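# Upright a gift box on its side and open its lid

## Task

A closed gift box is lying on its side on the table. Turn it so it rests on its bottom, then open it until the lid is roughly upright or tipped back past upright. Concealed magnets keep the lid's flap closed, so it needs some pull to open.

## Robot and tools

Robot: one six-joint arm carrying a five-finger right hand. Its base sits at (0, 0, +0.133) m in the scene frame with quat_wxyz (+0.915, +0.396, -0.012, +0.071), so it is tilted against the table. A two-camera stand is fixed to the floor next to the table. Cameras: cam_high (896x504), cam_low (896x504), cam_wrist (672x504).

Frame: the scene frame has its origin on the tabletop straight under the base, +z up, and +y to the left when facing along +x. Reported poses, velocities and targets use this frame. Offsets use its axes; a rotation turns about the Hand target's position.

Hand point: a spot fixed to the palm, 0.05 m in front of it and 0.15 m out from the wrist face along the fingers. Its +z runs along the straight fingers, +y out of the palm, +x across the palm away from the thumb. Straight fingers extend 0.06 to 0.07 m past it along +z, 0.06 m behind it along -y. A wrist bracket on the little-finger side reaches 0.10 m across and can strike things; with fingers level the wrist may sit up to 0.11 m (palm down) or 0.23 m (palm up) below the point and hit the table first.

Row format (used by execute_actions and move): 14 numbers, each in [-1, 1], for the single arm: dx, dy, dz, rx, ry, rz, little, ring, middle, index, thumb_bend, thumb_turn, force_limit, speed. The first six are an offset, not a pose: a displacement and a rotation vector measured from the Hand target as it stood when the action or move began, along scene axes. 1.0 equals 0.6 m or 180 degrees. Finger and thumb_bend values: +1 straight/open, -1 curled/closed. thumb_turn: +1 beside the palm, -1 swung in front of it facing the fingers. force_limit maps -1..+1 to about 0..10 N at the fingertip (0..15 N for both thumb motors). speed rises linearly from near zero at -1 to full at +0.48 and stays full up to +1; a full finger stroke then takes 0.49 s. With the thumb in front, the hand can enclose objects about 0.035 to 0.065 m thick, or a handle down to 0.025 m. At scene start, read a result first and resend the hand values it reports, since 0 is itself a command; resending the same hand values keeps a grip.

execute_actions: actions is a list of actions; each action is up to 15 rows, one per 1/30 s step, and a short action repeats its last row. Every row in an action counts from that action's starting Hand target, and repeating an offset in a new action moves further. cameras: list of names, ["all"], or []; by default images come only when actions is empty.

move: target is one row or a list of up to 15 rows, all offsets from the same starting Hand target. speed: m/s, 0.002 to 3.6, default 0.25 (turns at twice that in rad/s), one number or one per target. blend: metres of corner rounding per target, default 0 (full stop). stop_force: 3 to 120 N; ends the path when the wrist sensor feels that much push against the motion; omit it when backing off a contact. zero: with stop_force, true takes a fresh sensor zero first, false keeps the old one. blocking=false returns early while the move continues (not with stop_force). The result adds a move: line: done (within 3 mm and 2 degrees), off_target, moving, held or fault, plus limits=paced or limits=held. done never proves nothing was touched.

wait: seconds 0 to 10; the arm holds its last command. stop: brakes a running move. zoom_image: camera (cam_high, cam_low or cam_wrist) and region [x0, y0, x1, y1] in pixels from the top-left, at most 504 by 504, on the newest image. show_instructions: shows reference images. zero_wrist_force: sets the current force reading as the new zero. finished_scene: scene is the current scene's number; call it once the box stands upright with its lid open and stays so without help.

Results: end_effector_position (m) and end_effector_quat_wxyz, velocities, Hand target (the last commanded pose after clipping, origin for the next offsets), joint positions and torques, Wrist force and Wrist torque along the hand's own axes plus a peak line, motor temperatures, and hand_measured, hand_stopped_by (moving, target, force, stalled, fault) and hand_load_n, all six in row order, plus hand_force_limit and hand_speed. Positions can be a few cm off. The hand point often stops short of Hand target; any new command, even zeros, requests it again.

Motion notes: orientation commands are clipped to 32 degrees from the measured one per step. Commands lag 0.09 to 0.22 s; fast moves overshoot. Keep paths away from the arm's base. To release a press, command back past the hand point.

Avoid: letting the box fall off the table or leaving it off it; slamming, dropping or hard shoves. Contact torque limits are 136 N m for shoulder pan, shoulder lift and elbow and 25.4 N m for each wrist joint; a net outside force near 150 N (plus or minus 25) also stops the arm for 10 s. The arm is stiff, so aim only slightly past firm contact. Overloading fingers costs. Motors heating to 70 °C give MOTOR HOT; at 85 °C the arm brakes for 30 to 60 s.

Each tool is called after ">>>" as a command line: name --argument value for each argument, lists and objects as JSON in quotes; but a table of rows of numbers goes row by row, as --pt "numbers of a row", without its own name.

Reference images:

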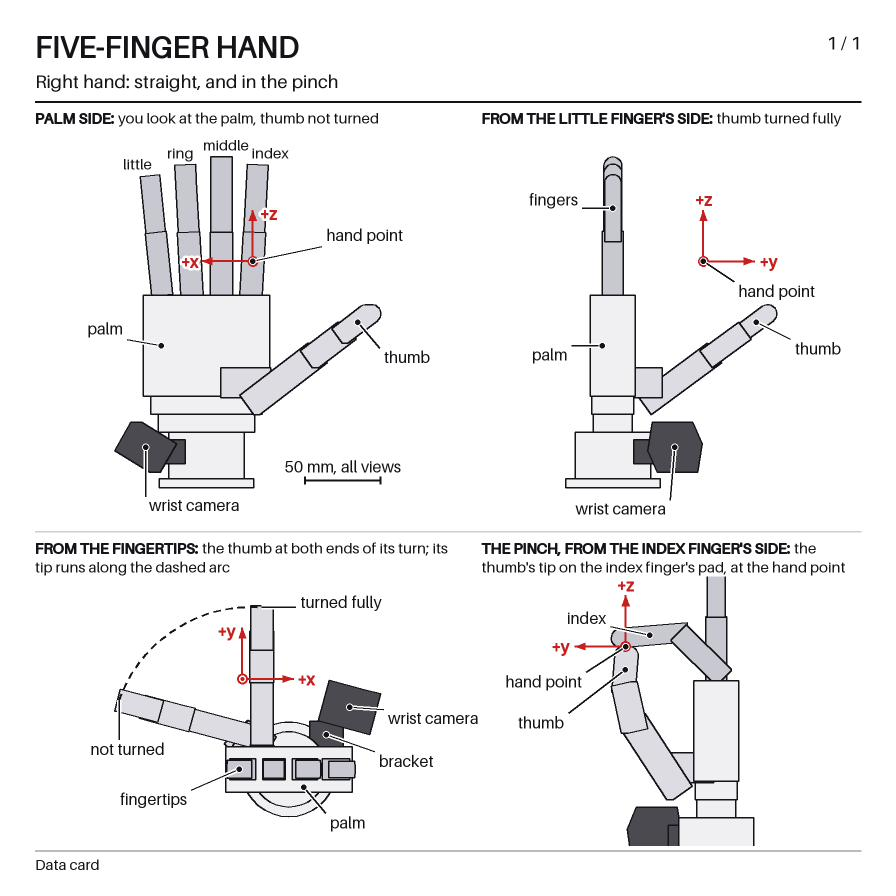

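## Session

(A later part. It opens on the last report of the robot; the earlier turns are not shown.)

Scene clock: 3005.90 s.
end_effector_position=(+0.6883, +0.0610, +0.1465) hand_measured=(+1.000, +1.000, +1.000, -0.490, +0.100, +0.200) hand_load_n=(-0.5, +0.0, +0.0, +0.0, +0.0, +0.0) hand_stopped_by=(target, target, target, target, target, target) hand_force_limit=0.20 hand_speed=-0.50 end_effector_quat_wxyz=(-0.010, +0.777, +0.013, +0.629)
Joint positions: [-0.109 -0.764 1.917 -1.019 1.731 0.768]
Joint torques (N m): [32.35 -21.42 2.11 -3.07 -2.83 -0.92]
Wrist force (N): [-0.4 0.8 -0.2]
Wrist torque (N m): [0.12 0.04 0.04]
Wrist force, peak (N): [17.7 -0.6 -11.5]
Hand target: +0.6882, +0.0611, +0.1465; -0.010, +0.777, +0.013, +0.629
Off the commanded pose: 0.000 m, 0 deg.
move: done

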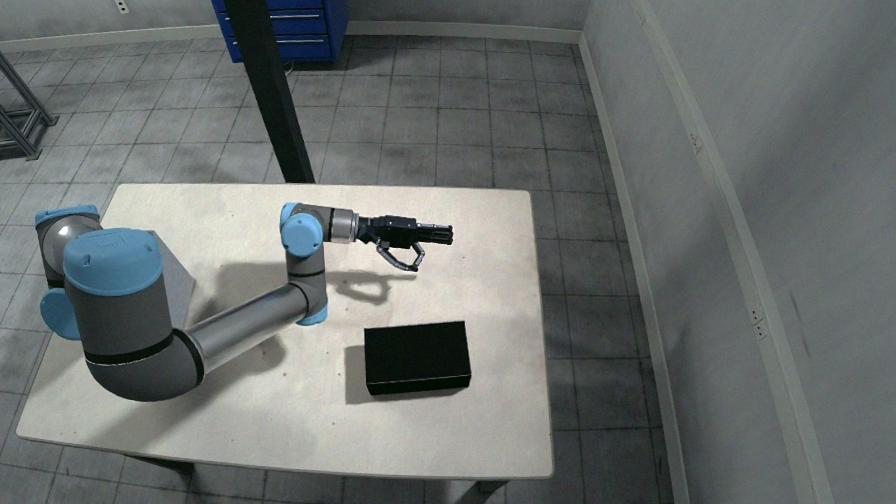

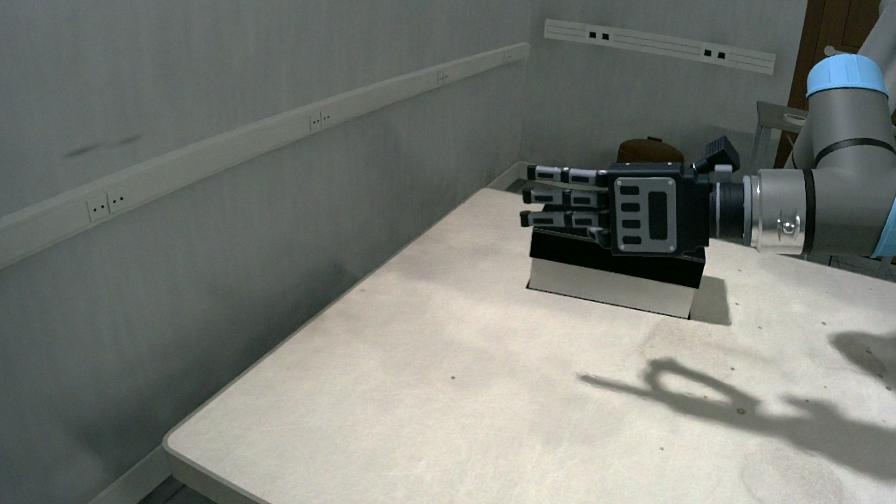

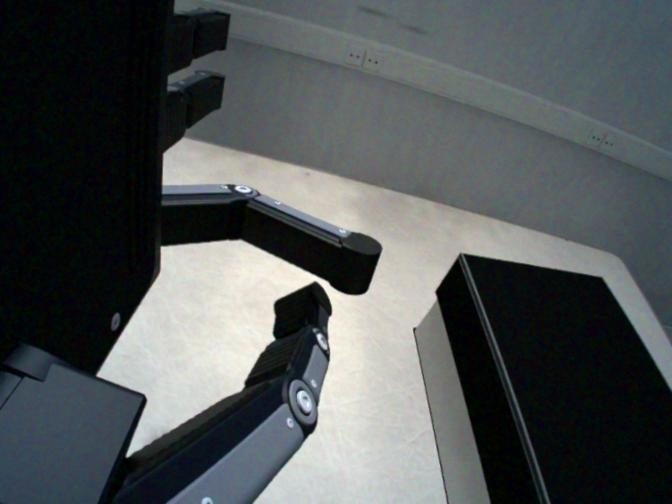

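>>> execute_actions --actions '[]'

Scene clock: 3039.13 s.
end_effector_position=(+0.6882, +0.0611, +0.1465) hand_measured=(+1.000, +1.000, +1.000, -0.490, +0.100, +0.200) hand_load_n=(+0.0, +0.0, +0.0, +0.0, +0.0, +0.0) hand_stopped_by=(target, target, target, target, target, target) hand_force_limit=0.20 hand_speed=-0.50 end_effector_quat_wxyz=(-0.010, +0.777, +0.013, +0.629)
Joint positions: [-0.109 -0.764 1.917 -1.019 1.731 0.768]
Joint velocities: within noise
Joint torques (N m): [39.81 -21.4 1.27 -3.09 0.4 -1.1]
Motor temperatures (°C): [39 42 34 42 39 42]
Wrist force (N): [-0.3 1.0 -0.1]
Wrist torque (N m): [0.12 0.01 0.05]
Wrist force, peak (N): [-0.1 1.4 0.0]
Hand target: +0.6882, +0.0611, +0.1465; -0.010, +0.777, +0.013, +0.629
Off the commanded pose: 0.000 m, 0 deg.

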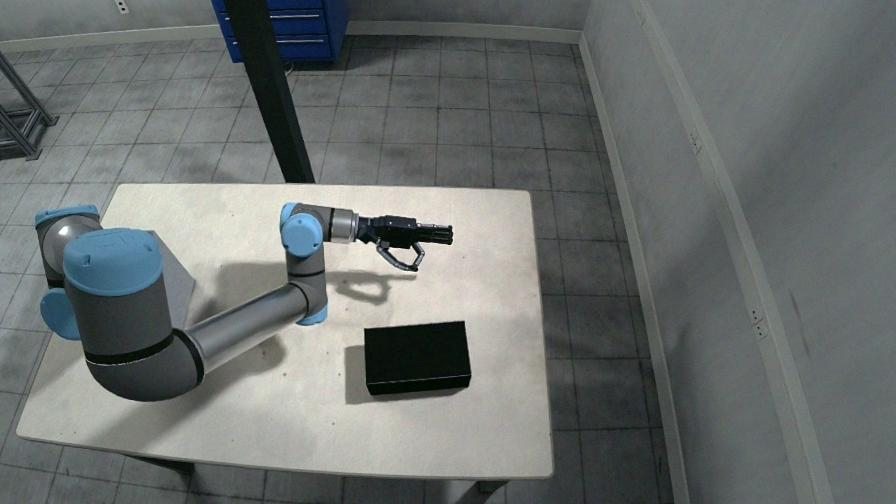

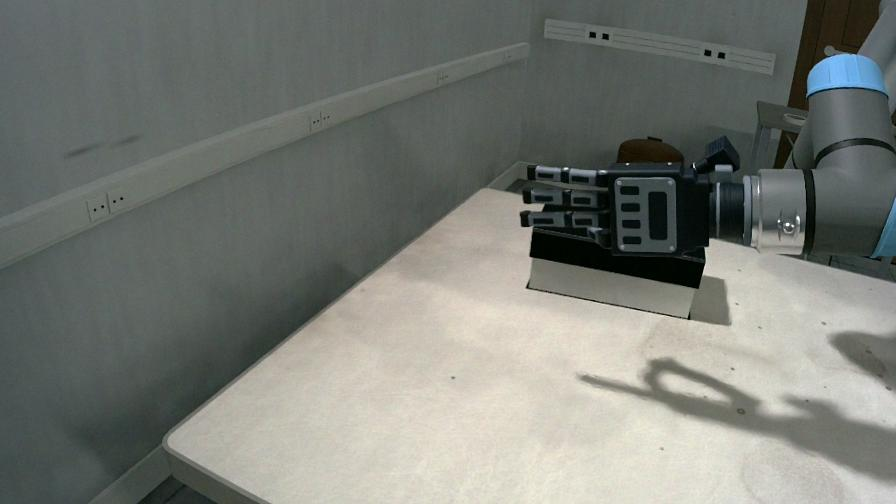

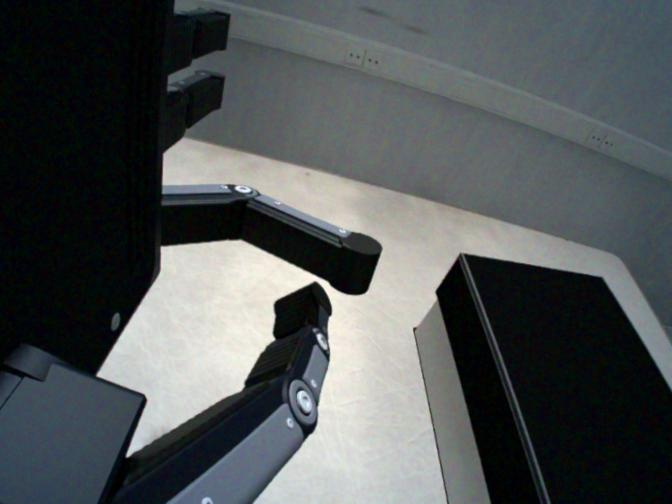

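>>> move --pt "-0.2517 0.0483 0.039 0.4991 -0.0351 -0.4065 -0.5 -0.5 -0.5 1 -0.8 0.3 0.2 -0.2" --speed 0.25 --cameras '["all"]'

Scene clock: 3085.57 s.
end_effector_position=(+0.5373, +0.0901, +0.1699) hand_measured=(-0.500, -0.500, -0.500, +1.000, -0.762, +0.300) hand_load_n=(+0.0, +0.0, +0.5, +0.0, +10.0, +2.0) hand_stopped_by=(target, target, target, target, force, target) hand_force_limit=0.20 hand_speed=-0.20 end_effector_quat_wxyz=(+0.179, -0.383, +0.821, -0.384)
Joint positions: [0.217 -0.858 1.836 -0.754 2.86 2.793]
Joint torques (N m): [22.27 -25.17 -3.19 -0.62 1.08 0.61]
Wrist force (N): [-1.4 0.7 -0.2]
Wrist torque (N m): [0.12 0.06 0.30]
Wrist force, peak (N): [-1.4 1.2 0.3]
Hand target: +0.5372, +0.0901, +0.1699; +0.179, -0.383, +0.821, -0.384
Off the commanded pose: 0.000 m, 0 deg.
move: done

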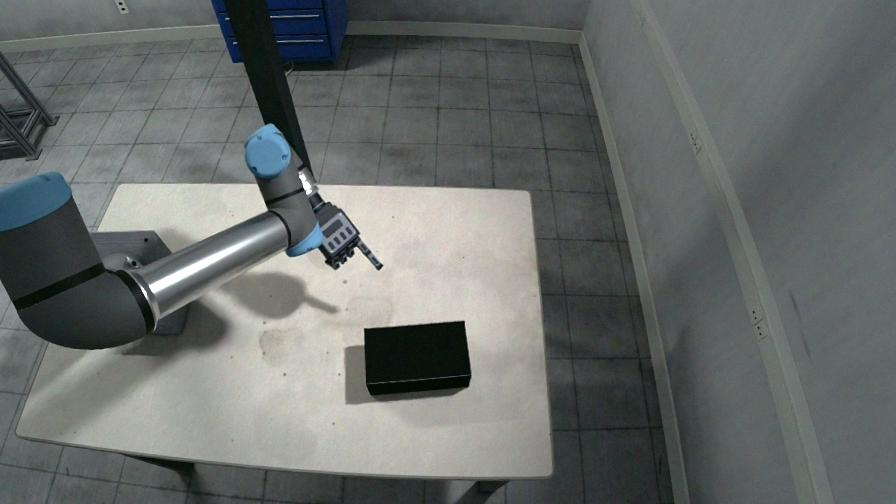

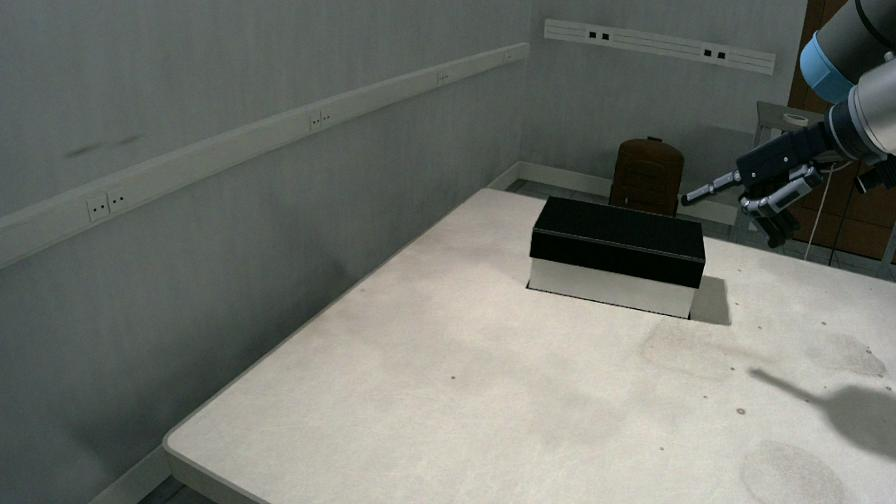

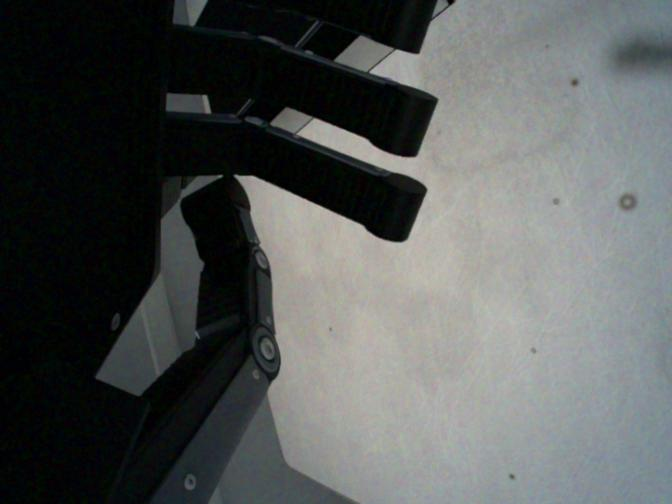

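>>> move --pt "-0.022 -0.0635 -0.1 0 0 0 -0.5 -0.5 -0.5 1 -0.7 0.3 0.2 -0.2" --pt "-0.022 -0.0635 -0.2248 0 0 0 -0.5 -0.5 -0.5 1 -0.7 0.3 0.2 -0.2" --speed 0.15 --blend 0.02 --cameras '["all"]'

Scene clock: 3106.07 s.
end_effector_position=(+0.5240, +0.0520, +0.0351) hand_measured=(-0.500, -0.500, -0.500, +1.000, -0.700, +0.300) hand_load_n=(+0.0, +0.0, +0.0, +0.0, +0.0, +0.0) hand_stopped_by=(target, target, target, target, target, target) hand_force_limit=0.20 hand_speed=-0.20 end_effector_quat_wxyz=(+0.178, -0.383, +0.821, -0.384)
Joint positions: [-0.056 -0.807 2.073 -1.147 2.592 2.678]
Joint torques (N m): [23.88 -27.35 -9.04 0.4 -0.72 1.47]
Wrist force (N): [-1.5 0.7 0.1]
Wrist torque (N m): [0.12 0.08 0.27]
Wrist force, peak (N): [-1.4 2.0 0.9]
Hand target: +0.5240, +0.0520, +0.0350; +0.179, -0.383, +0.821, -0.384
Off the commanded pose: 0.000 m, 0 deg.
move: done

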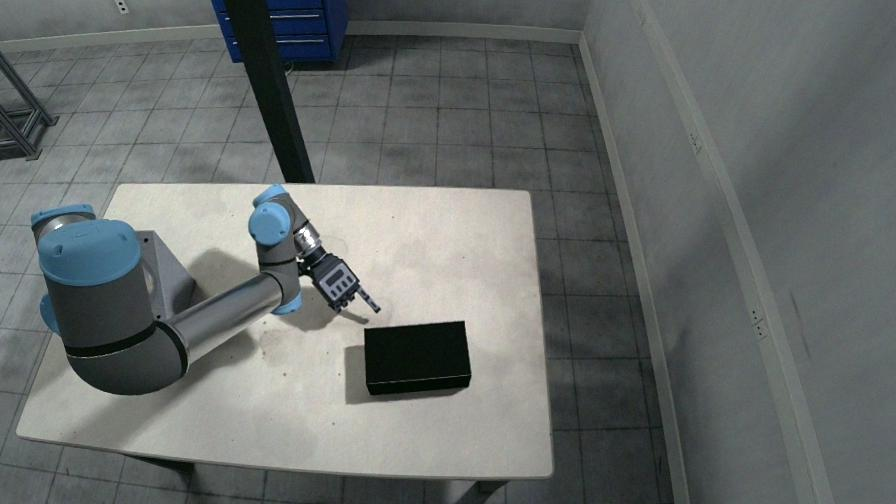

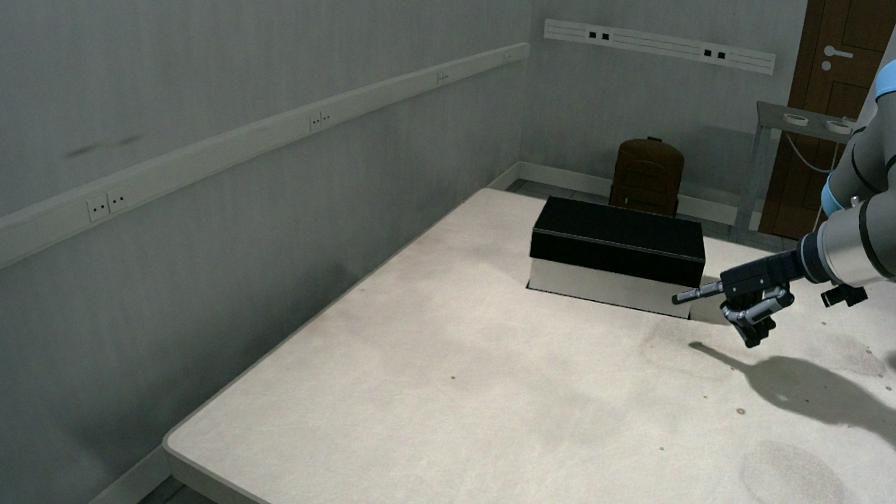

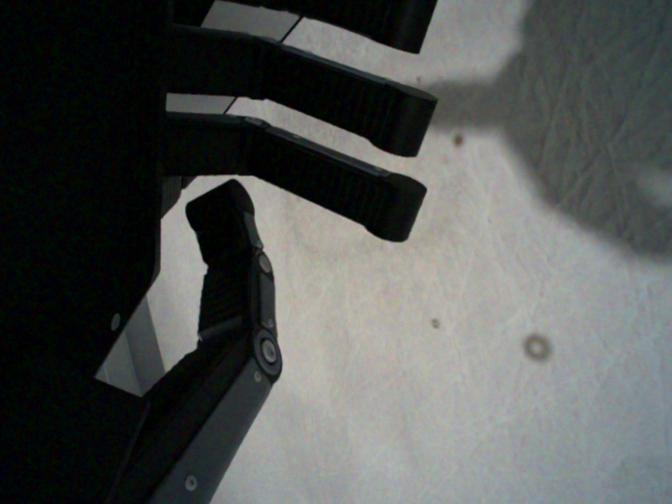

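>>> move --pt "-0.0083 -0.0833 0 0 0 0 -0.5 -0.5 -0.5 1 -0.7 0.3 0.2 -0.2" --pt "-0.015 -0.1733 0 0 0 0 -0.5 -0.5 -0.5 1 -0.7 0.3 0.2 -0.2" --pt "-0.0067 -0.2325 0 0 0 0 -0.5 -0.5 -0.5 1 -0.7 0.3 0.2 -0.2" --speed 0.05 --blend 0.02 --cameras '["cam_high", "cam_low"]'

Scene clock: 3118.63 s.
end_effector_position=(+0.5200, -0.0876, +0.0350) hand_measured=(-0.500, -0.500, -0.500, +1.000, -0.700, +0.300) hand_load_n=(+0.0, +0.0, +0.0, +0.0, +0.0, +0.0) hand_stopped_by=(target, target, target, target, target, target) hand_force_limit=0.20 hand_speed=-0.20 end_effector_quat_wxyz=(+0.178, -0.383, +0.821, -0.384) end_effector_velocity=(+0.000, +0.001, +0.000) end_effector_angular_velocity=(+0.000, +0.000, -0.004)
Joint positions: [-0.309 -1.112 2.197 -0.999 2.34 2.637]
Joint velocities: [0.003 0.002 0.001 -0.005 0.006 0.001]
Joint torques (N m): [32.42 -14.8 -7.22 -2.29 1.19 0.72]
Wrist force (N): [-1.6 0.6 0.1]
Wrist torque (N m): [0.11 0.09 0.28]
Wrist force, peak (N): [-1.8 1.5 -0.1]
Hand target: +0.5200, -0.0875, +0.0350; +0.179, -0.383, +0.821, -0.384
Off the commanded pose: 0.000 m, 0 deg.
move: done; blend cut to 0.0179 m at target 2
Images, in order (width x height): cam_high 896x504, cam_low 896x504.

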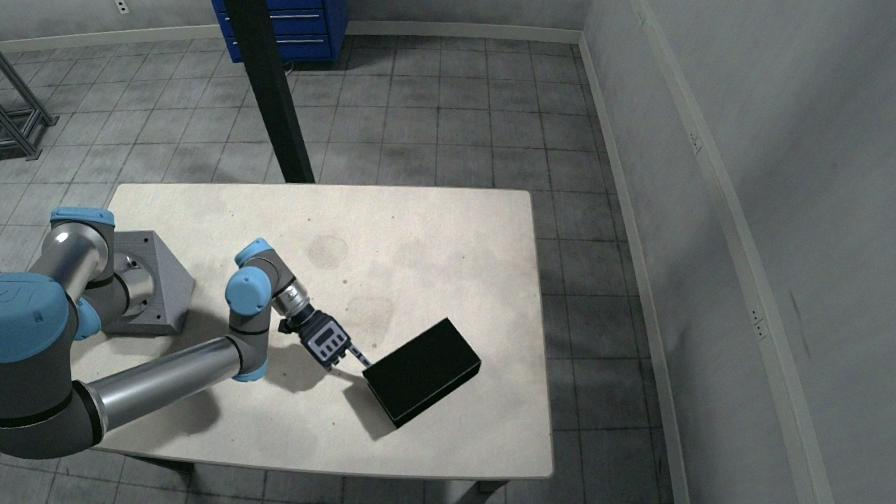

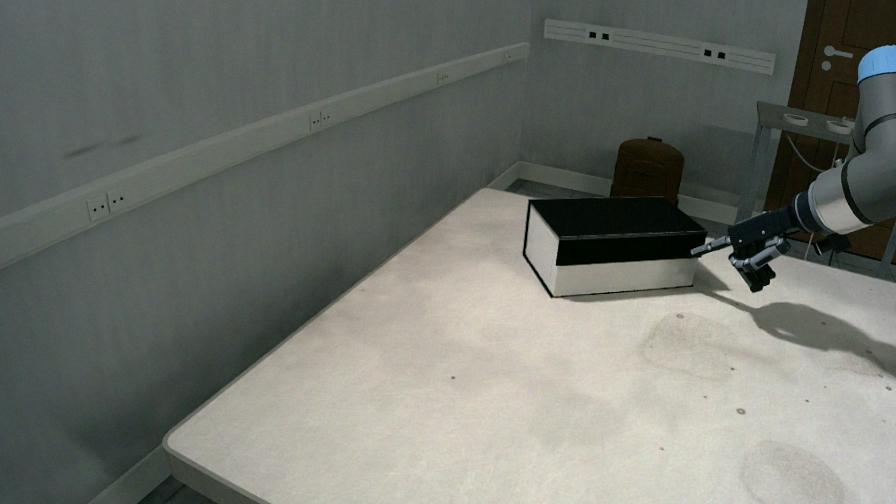

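>>> move --pt "0.0167 -0.0792 0 0 0 0 -0.5 -0.5 -0.5 1 -0.7 0.3 0.2 -0.2" --pt "0.045 -0.1325 0 0 0 0 -0.5 -0.5 -0.5 1 -0.7 0.3 0.2 -0.2" --speed 0.05 --blend 0.02 --cameras '["cam_high", "cam_low"]'

Scene clock: 3136.83 s.
end_effector_position=(+0.5470, -0.1671, +0.0351) hand_measured=(-0.500, -0.500, -0.500, +1.000, -0.700, +0.300) hand_load_n=(+0.0, +0.0, +0.5, +0.0, +0.0, +0.0) hand_stopped_by=(target, target, target, target, target, target) hand_force_limit=0.20 hand_speed=-0.20 end_effector_quat_wxyz=(+0.179, -0.383, +0.821, -0.384) end_effector_velocity=(+0.000, +0.001, +0.001) end_effector_angular_velocity=(-0.001, -0.002, -0.004)
Joint positions: [-0.436 -1.222 2.118 -0.819 2.213 2.624]
Joint velocities: [0.003 0 0.002 -0.006 0.004 0.001]
Joint torques (N m): [32.57 -18.08 1.31 -2.81 0.84 0.36]
Wrist force (N): [-1.5 1.0 -0.2]
Wrist torque (N m): [0.19 0.09 0.30]
Wrist force, peak (N): [-1.8 1.6 -0.6]
Hand target: +0.5470, -0.1670, +0.0350; +0.179, -0.383, +0.821, -0.384
Off the commanded pose: 0.000 m, 0 deg.
move: done; blend cut to 0.0181 m at target 1
Images, in order (width x height): cam_high 896x504, cam_low 896x504.

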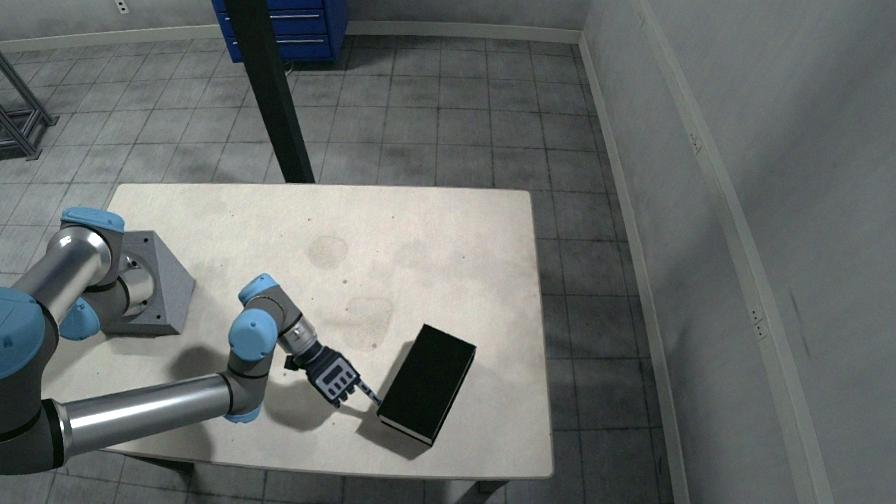

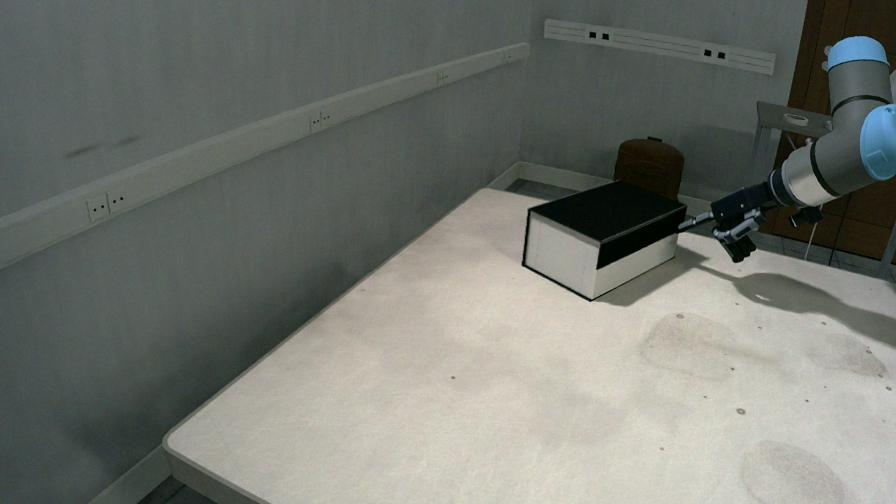

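>>> move --pt "0.03 -0.0367 0 0 0 0 -0.5 -0.5 -0.5 1 -0.7 0.3 0.2 -0.2" --pt "0.0683 -0.065 0 0 0 0 -0.5 -0.5 -0.5 1 -0.7 0.3 0.2 -0.2" --speed 0.04 --blend 0.01 --cameras '["cam_high", "cam_low"]'

Scene clock: 3147.43 s.
end_effector_position=(+0.5880, -0.2060, +0.0349) hand_measured=(-0.500, -0.500, -0.500, +1.000, -0.700, +0.300) hand_load_n=(+0.0, +0.0, +0.0, +0.0, +0.0, +0.0) hand_stopped_by=(target, target, target, target, target, target) hand_force_limit=0.20 hand_speed=-0.20 end_effector_quat_wxyz=(+0.178, -0.383, +0.821, -0.383) end_effector_velocity=(+0.000, +0.001, +0.001) end_effector_angular_velocity=(+0.000, -0.004, -0.001)
Joint positions: [-0.469 -1.206 1.981 -0.699 2.181 2.62]
Joint velocities: [0.001 0 0.002 -0.005 -0.001 0.001]
Joint torques (N m): [31.72 -37.62 1.64 -2.17 -0.64 -0.31]
Wrist force (N): [-1.3 1.2 0.0]
Wrist torque (N m): [0.21 0.04 0.30]
Wrist force, peak (N): [-1.7 1.4 -1.2]
Hand target: +0.5880, -0.2060, +0.0350; +0.179, -0.383, +0.821, -0.384
Off the commanded pose: 0.000 m, 0 deg.
move: done
Images, in order (width x height): cam_high 896x504, cam_low 896x504.

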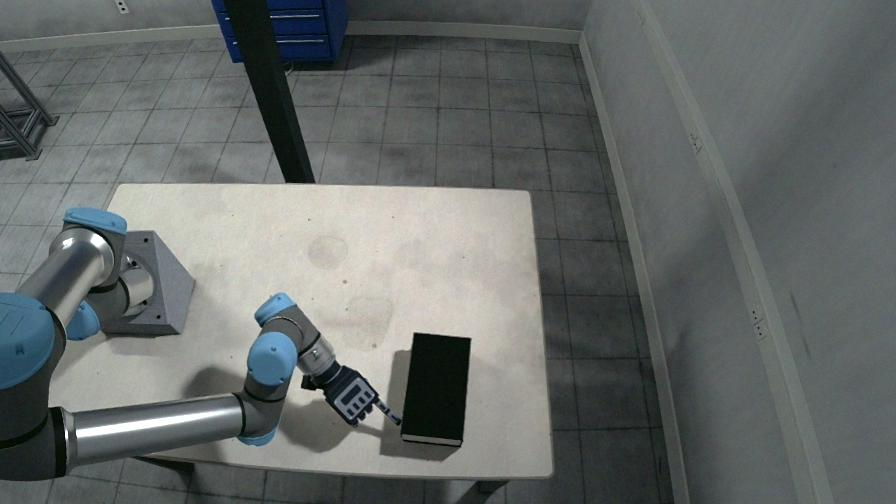

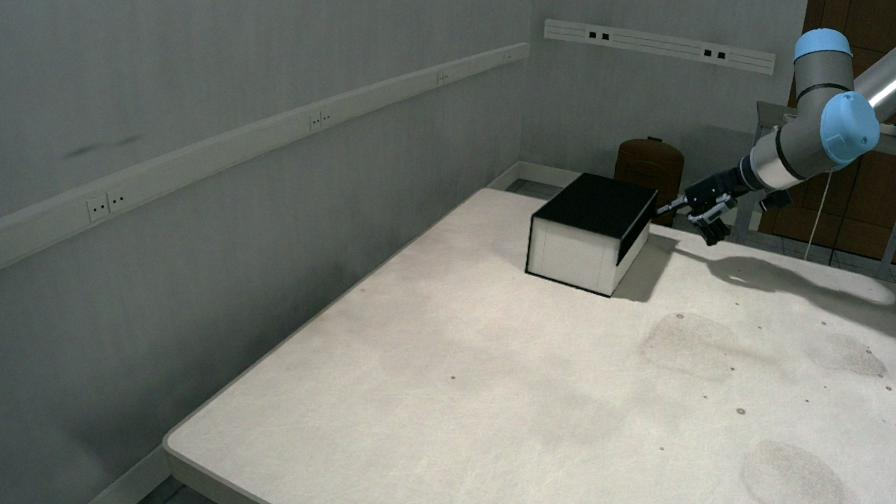

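>>> move --pt "-0.0633 0.0933 0.275 0 0 0 -0.5 -0.5 -0.5 1 -0.7 0.3 0.2 -0.2" --pt "0.17 0.4433 0.2083 -0.4936 0.0513 0.3895 1 -0.75 1 1 0.0 0.0 0.2 -0.2" --speed 0.25 --blend 0.04 --cameras '["all"]'

Scene clock: 3463.20 s.
end_effector_position=(+0.6900, +0.0600, +0.1600) hand_measured=(+1.000, -0.750, +1.000, +1.000, +0.000, +0.000) hand_load_n=(-0.5, +0.0, +0.0, +0.0, +0.0, +0.0) hand_stopped_by=(target, target, target, target, target, target) hand_force_limit=0.20 hand_speed=-0.20 end_effector_quat_wxyz=(+0.010, +0.777, -0.013, +0.630)
Joint positions: [-0.066 -0.754 1.893 -1.052 1.819 0.778]
Joint torques (N m): [40.42 -37.76 -0.53 -1.86 -3.11 -1.29]
Wrist force (N): [0.2 0.9 -0.4]
Wrist torque (N m): [0.12 -0.05 0.09]
Wrist force, peak (N): [-1.1 1.9 1.8]
Hand target: +0.6900, +0.0600, +0.1600; +0.010, +0.777, -0.013, +0.630
Off the commanded pose: 0.000 m, 0 deg.
move: done

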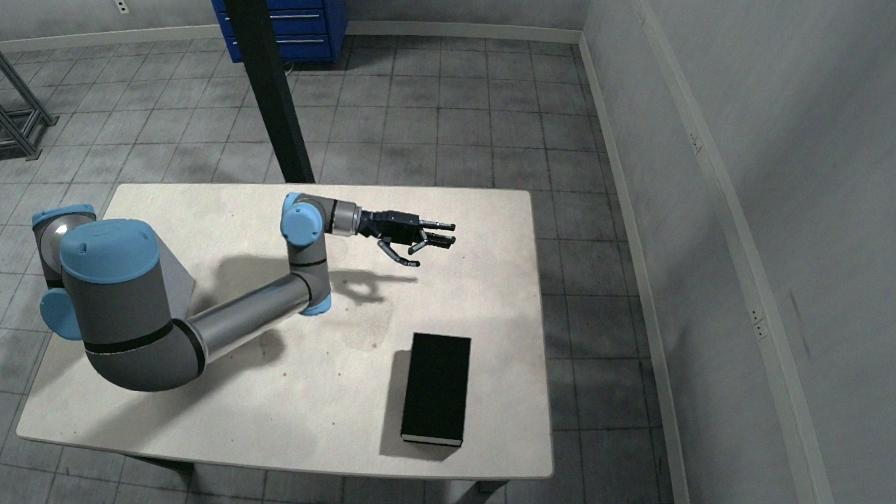

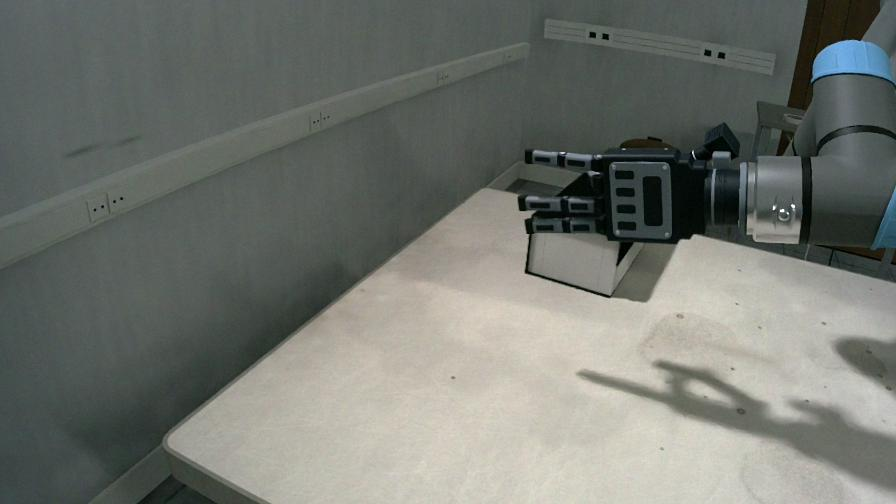

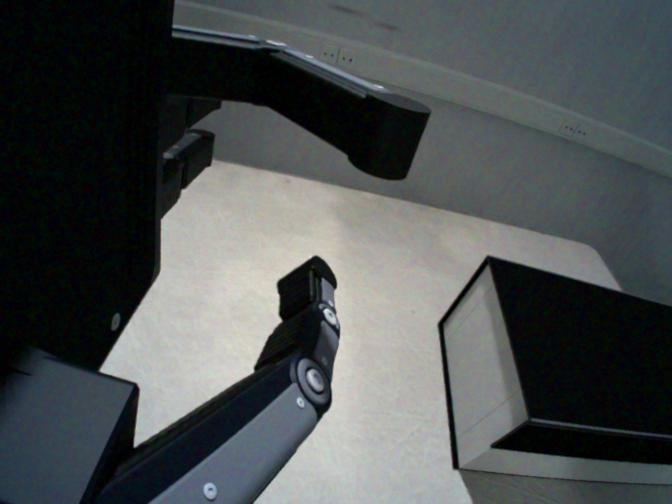

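>>> move --pt "0.07 -0.0333 -0.1 0 0 0 1 -0.75 1 1 0.0 0.0 0.2 -0.2" --pt "0.07 -0.0333 -0.1833 0 0 0 1 -0.75 1 1 0.0 0.0 0.2 -0.2" --speed 0.15 --blend 0.02

>>> move --target '[0, 0, -0.06, 0, 0, 0, 1, -0.75, 1, 1, 0.0, 0.0, 0.2, -0.2]' --speed 0.02 --stop_force 5 --cameras '["all"]'

Scene clock: 3472.87 s.
end_effector_position=(+0.7320, +0.0400, +0.0501) hand_measured=(+1.000, -0.750, +1.000, +1.000, +0.000, +0.000) hand_load_n=(+0.0, +0.0, +0.0, +0.0, +0.0, +0.0) hand_stopped_by=(target, target, target, target, target, target) hand_force_limit=0.20 hand_speed=-0.20 end_effector_quat_wxyz=(+0.010, +0.777, -0.013, +0.630)
Joint positions: [-0.261 -0.601 1.797 -1.112 1.625 0.762]
Joint torques (N m): [33.73 -33.07 3.74 1.02 -0.44 0.68]
Wrist force (N): [-0.1 1.1 -0.6]
Wrist torque (N m): [0.15 0.02 0.16]
Wrist force, peak (N): [0.8 0.7 -1.3]
Hand target: +0.7320, +0.0400, +0.0500; +0.010, +0.777, -0.013, +0.630
Off the commanded pose: 0.000 m, 0 deg.
move: done

Scene clock: 3475.67 s.
end_effector_position=(+0.7320, +0.0400, +0.0140) hand_measured=(+1.000, -0.750, +1.000, +1.000, +0.000, +0.000) hand_load_n=(+0.0, +0.0, +0.0, +0.0, +0.0, +0.0) hand_stopped_by=(target, target, target, target, target, target) hand_force_limit=0.20 hand_speed=-0.20 end_effector_quat_wxyz=(+0.010, +0.777, -0.013, +0.630)
Joint positions: [-0.314 -0.547 1.783 -1.152 1.572 0.757]
Joint torques (N m): [45.14 -41.86 5.14 1.65 0.43 0.25]
Wrist force (N): [0.0 1.0 -0.6]
Wrist torque (N m): [0.15 -0.01 0.16]
Wrist force, peak (N): [0.3 1.1 -0.7]
Hand target: +0.7320, +0.0400, +0.0140; +0.010, +0.777, -0.013, +0.630
Off the commanded pose: 0.000 m, 0 deg.
move: done

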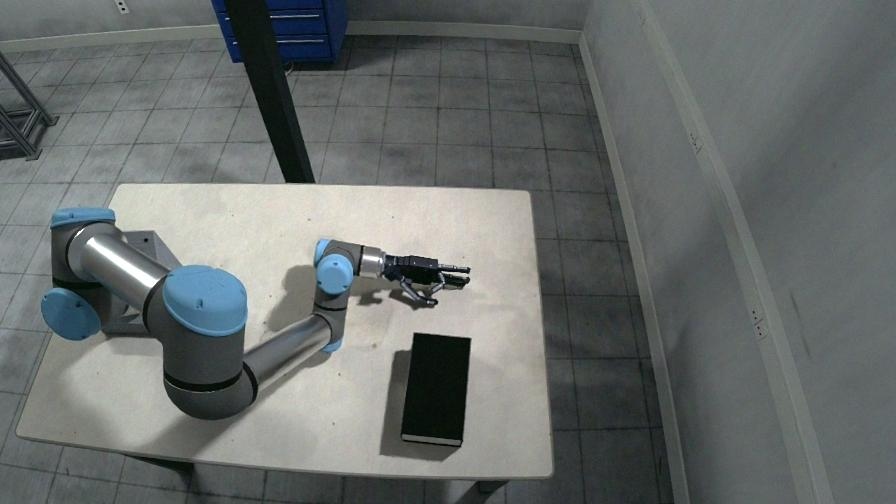

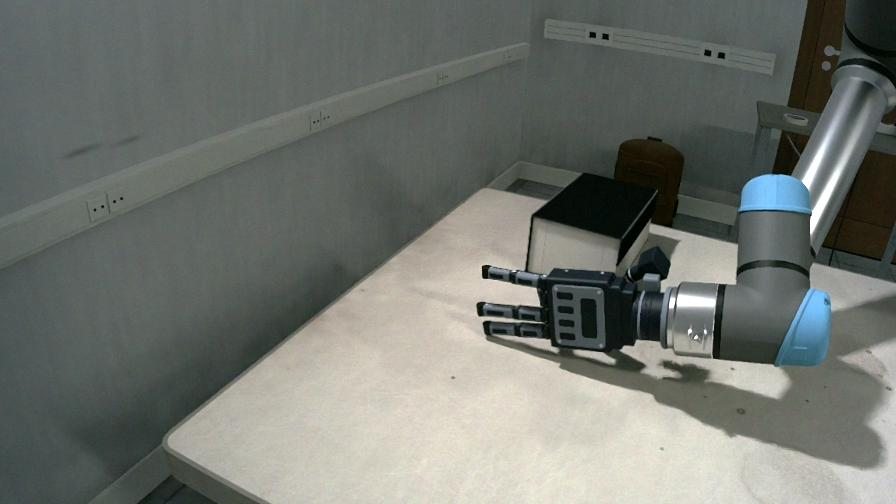

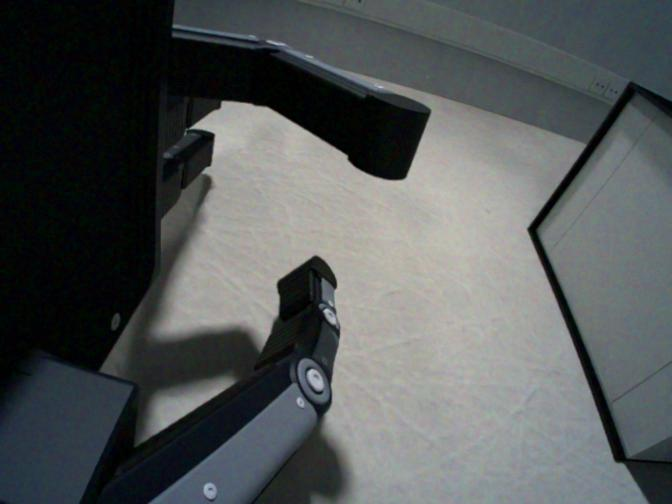

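>>> move --target '[0, -0.1083, 0, 0, 0, 0, 1, -0.75, 1, 1, 0.0, 0.0, 0.2, -0.2]' --speed 0.04 --stop_force 4 --cameras '["all"]'

Scene clock: 3482.83 s.
end_effector_position=(+0.7320, -0.0250, +0.0140) hand_measured=(+1.000, -0.750, +1.000, +1.000, +0.000, +0.000) hand_load_n=(+0.0, +0.0, +0.0, +0.0, +0.0, +0.0) hand_stopped_by=(target, target, target, target, target, target) hand_force_limit=0.20 hand_speed=-0.20 end_effector_quat_wxyz=(+0.010, +0.777, -0.013, +0.630)
Joint positions: [-0.406 -0.657 1.832 -1.091 1.481 0.749]
Joint torques (N m): [44.63 -24.92 -6.1 -2.82 0.33 0.52]
Wrist force (N): [-0.1 1.1 -0.1]
Wrist torque (N m): [0.13 -0.01 0.16]
Wrist force, peak (N): [-0.1 1.1 -0.8]
Hand target: +0.7320, -0.0250, +0.0140; +0.010, +0.777, -0.013, +0.630
Off the commanded pose: 0.000 m, 0 deg.
move: done

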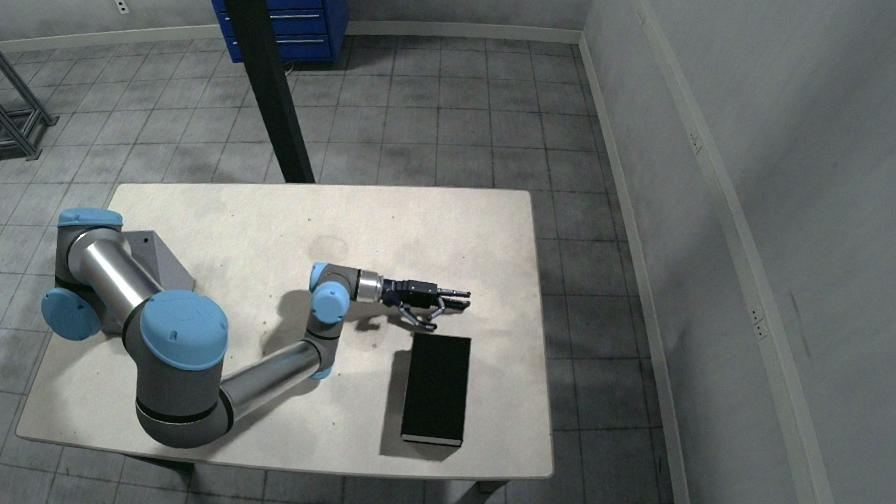

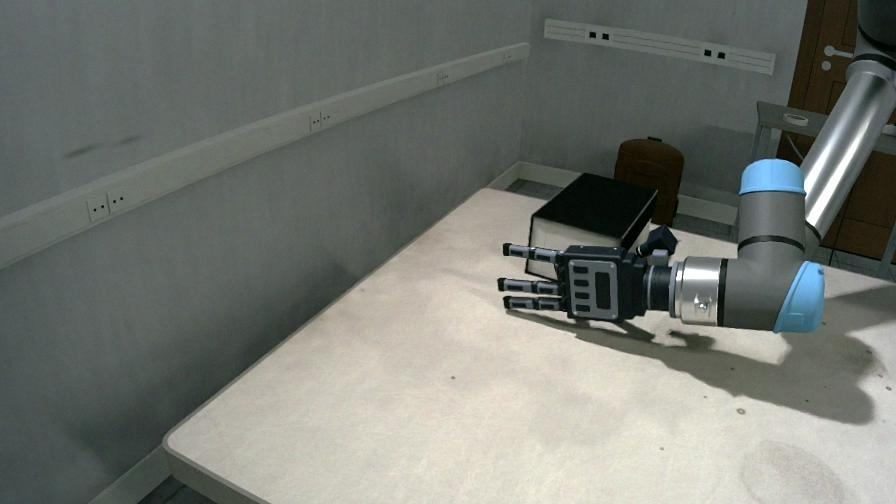

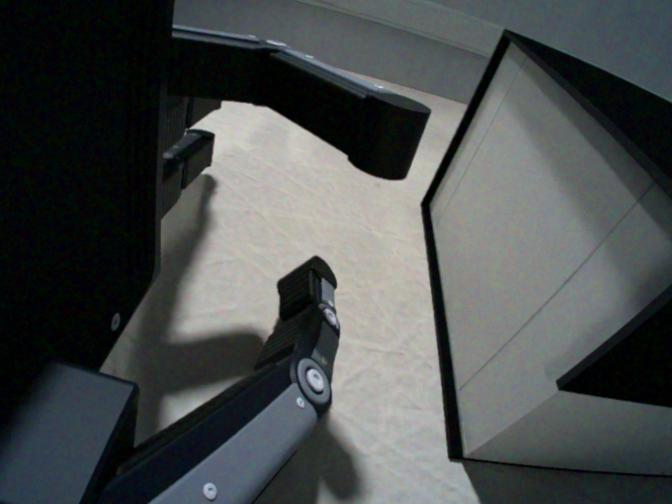

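>>> move --target '[0, -0.0333, 0, 0, 0, 0, 1, -0.75, 1, 1, 0.0, 0.0, 0.2, -0.2]' --speed 0.02 --stop_force 3 --cameras '["all"]'

Scene clock: 3490.93 s.
end_effector_position=(+0.7320, -0.0450, +0.0140) hand_measured=(+1.000, -0.750, +1.000, +1.000, +0.000, +0.000) hand_load_n=(+0.0, +0.0, +0.0, +0.5, +0.0, +0.0) hand_stopped_by=(target, target, target, target, target, target) hand_force_limit=0.20 hand_speed=-0.20 end_effector_quat_wxyz=(+0.010, +0.777, -0.013, +0.630)
Joint positions: [-0.433 -0.69 1.842 -1.067 1.453 0.747]
Joint torques (N m): [44.67 -25.02 -6.06 -2.59 0.51 0.09]
Wrist force (N): [-0.2 0.7 -0.2]
Wrist torque (N m): [0.07 0.00 0.12]
Wrist force, peak (N): [-0.1 1.3 -0.7]
Hand target: +0.7320, -0.0450, +0.0140; +0.010, +0.777, -0.013, +0.630
Off the commanded pose: 0.000 m, 0 deg.
move: done

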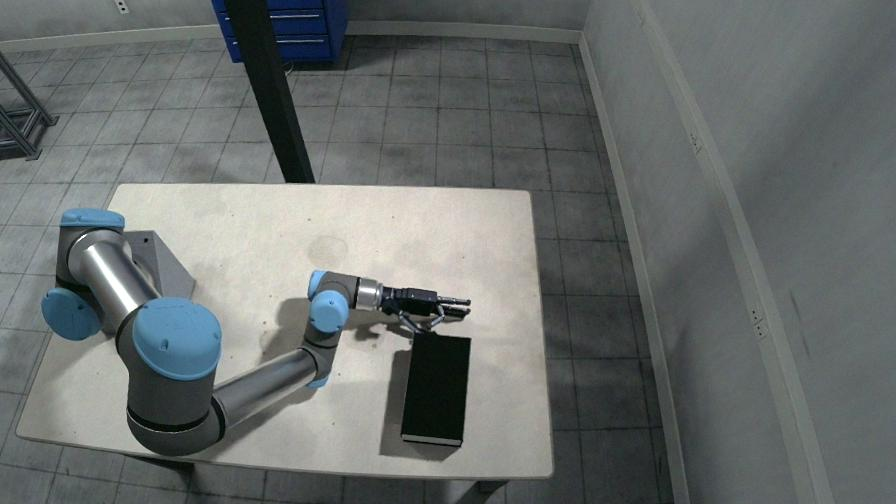

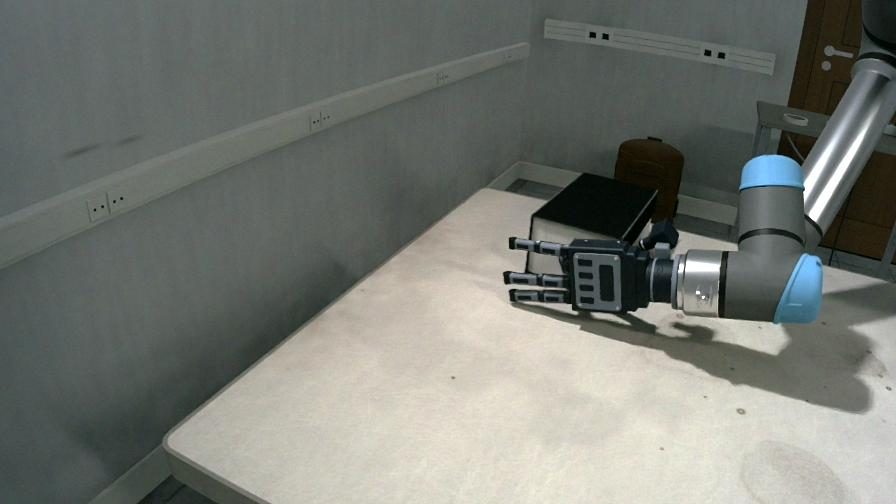

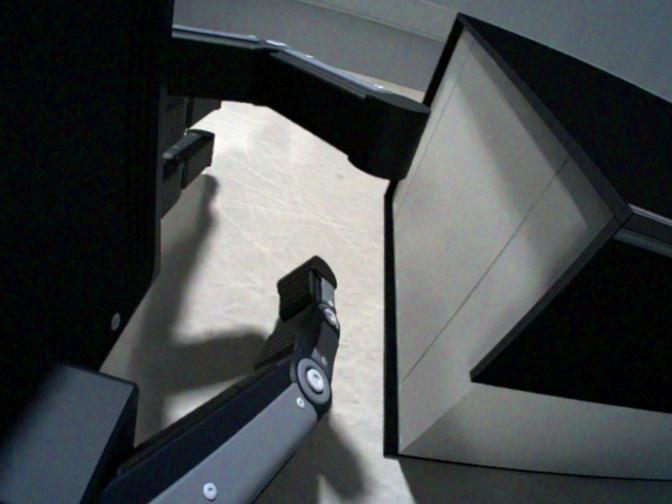

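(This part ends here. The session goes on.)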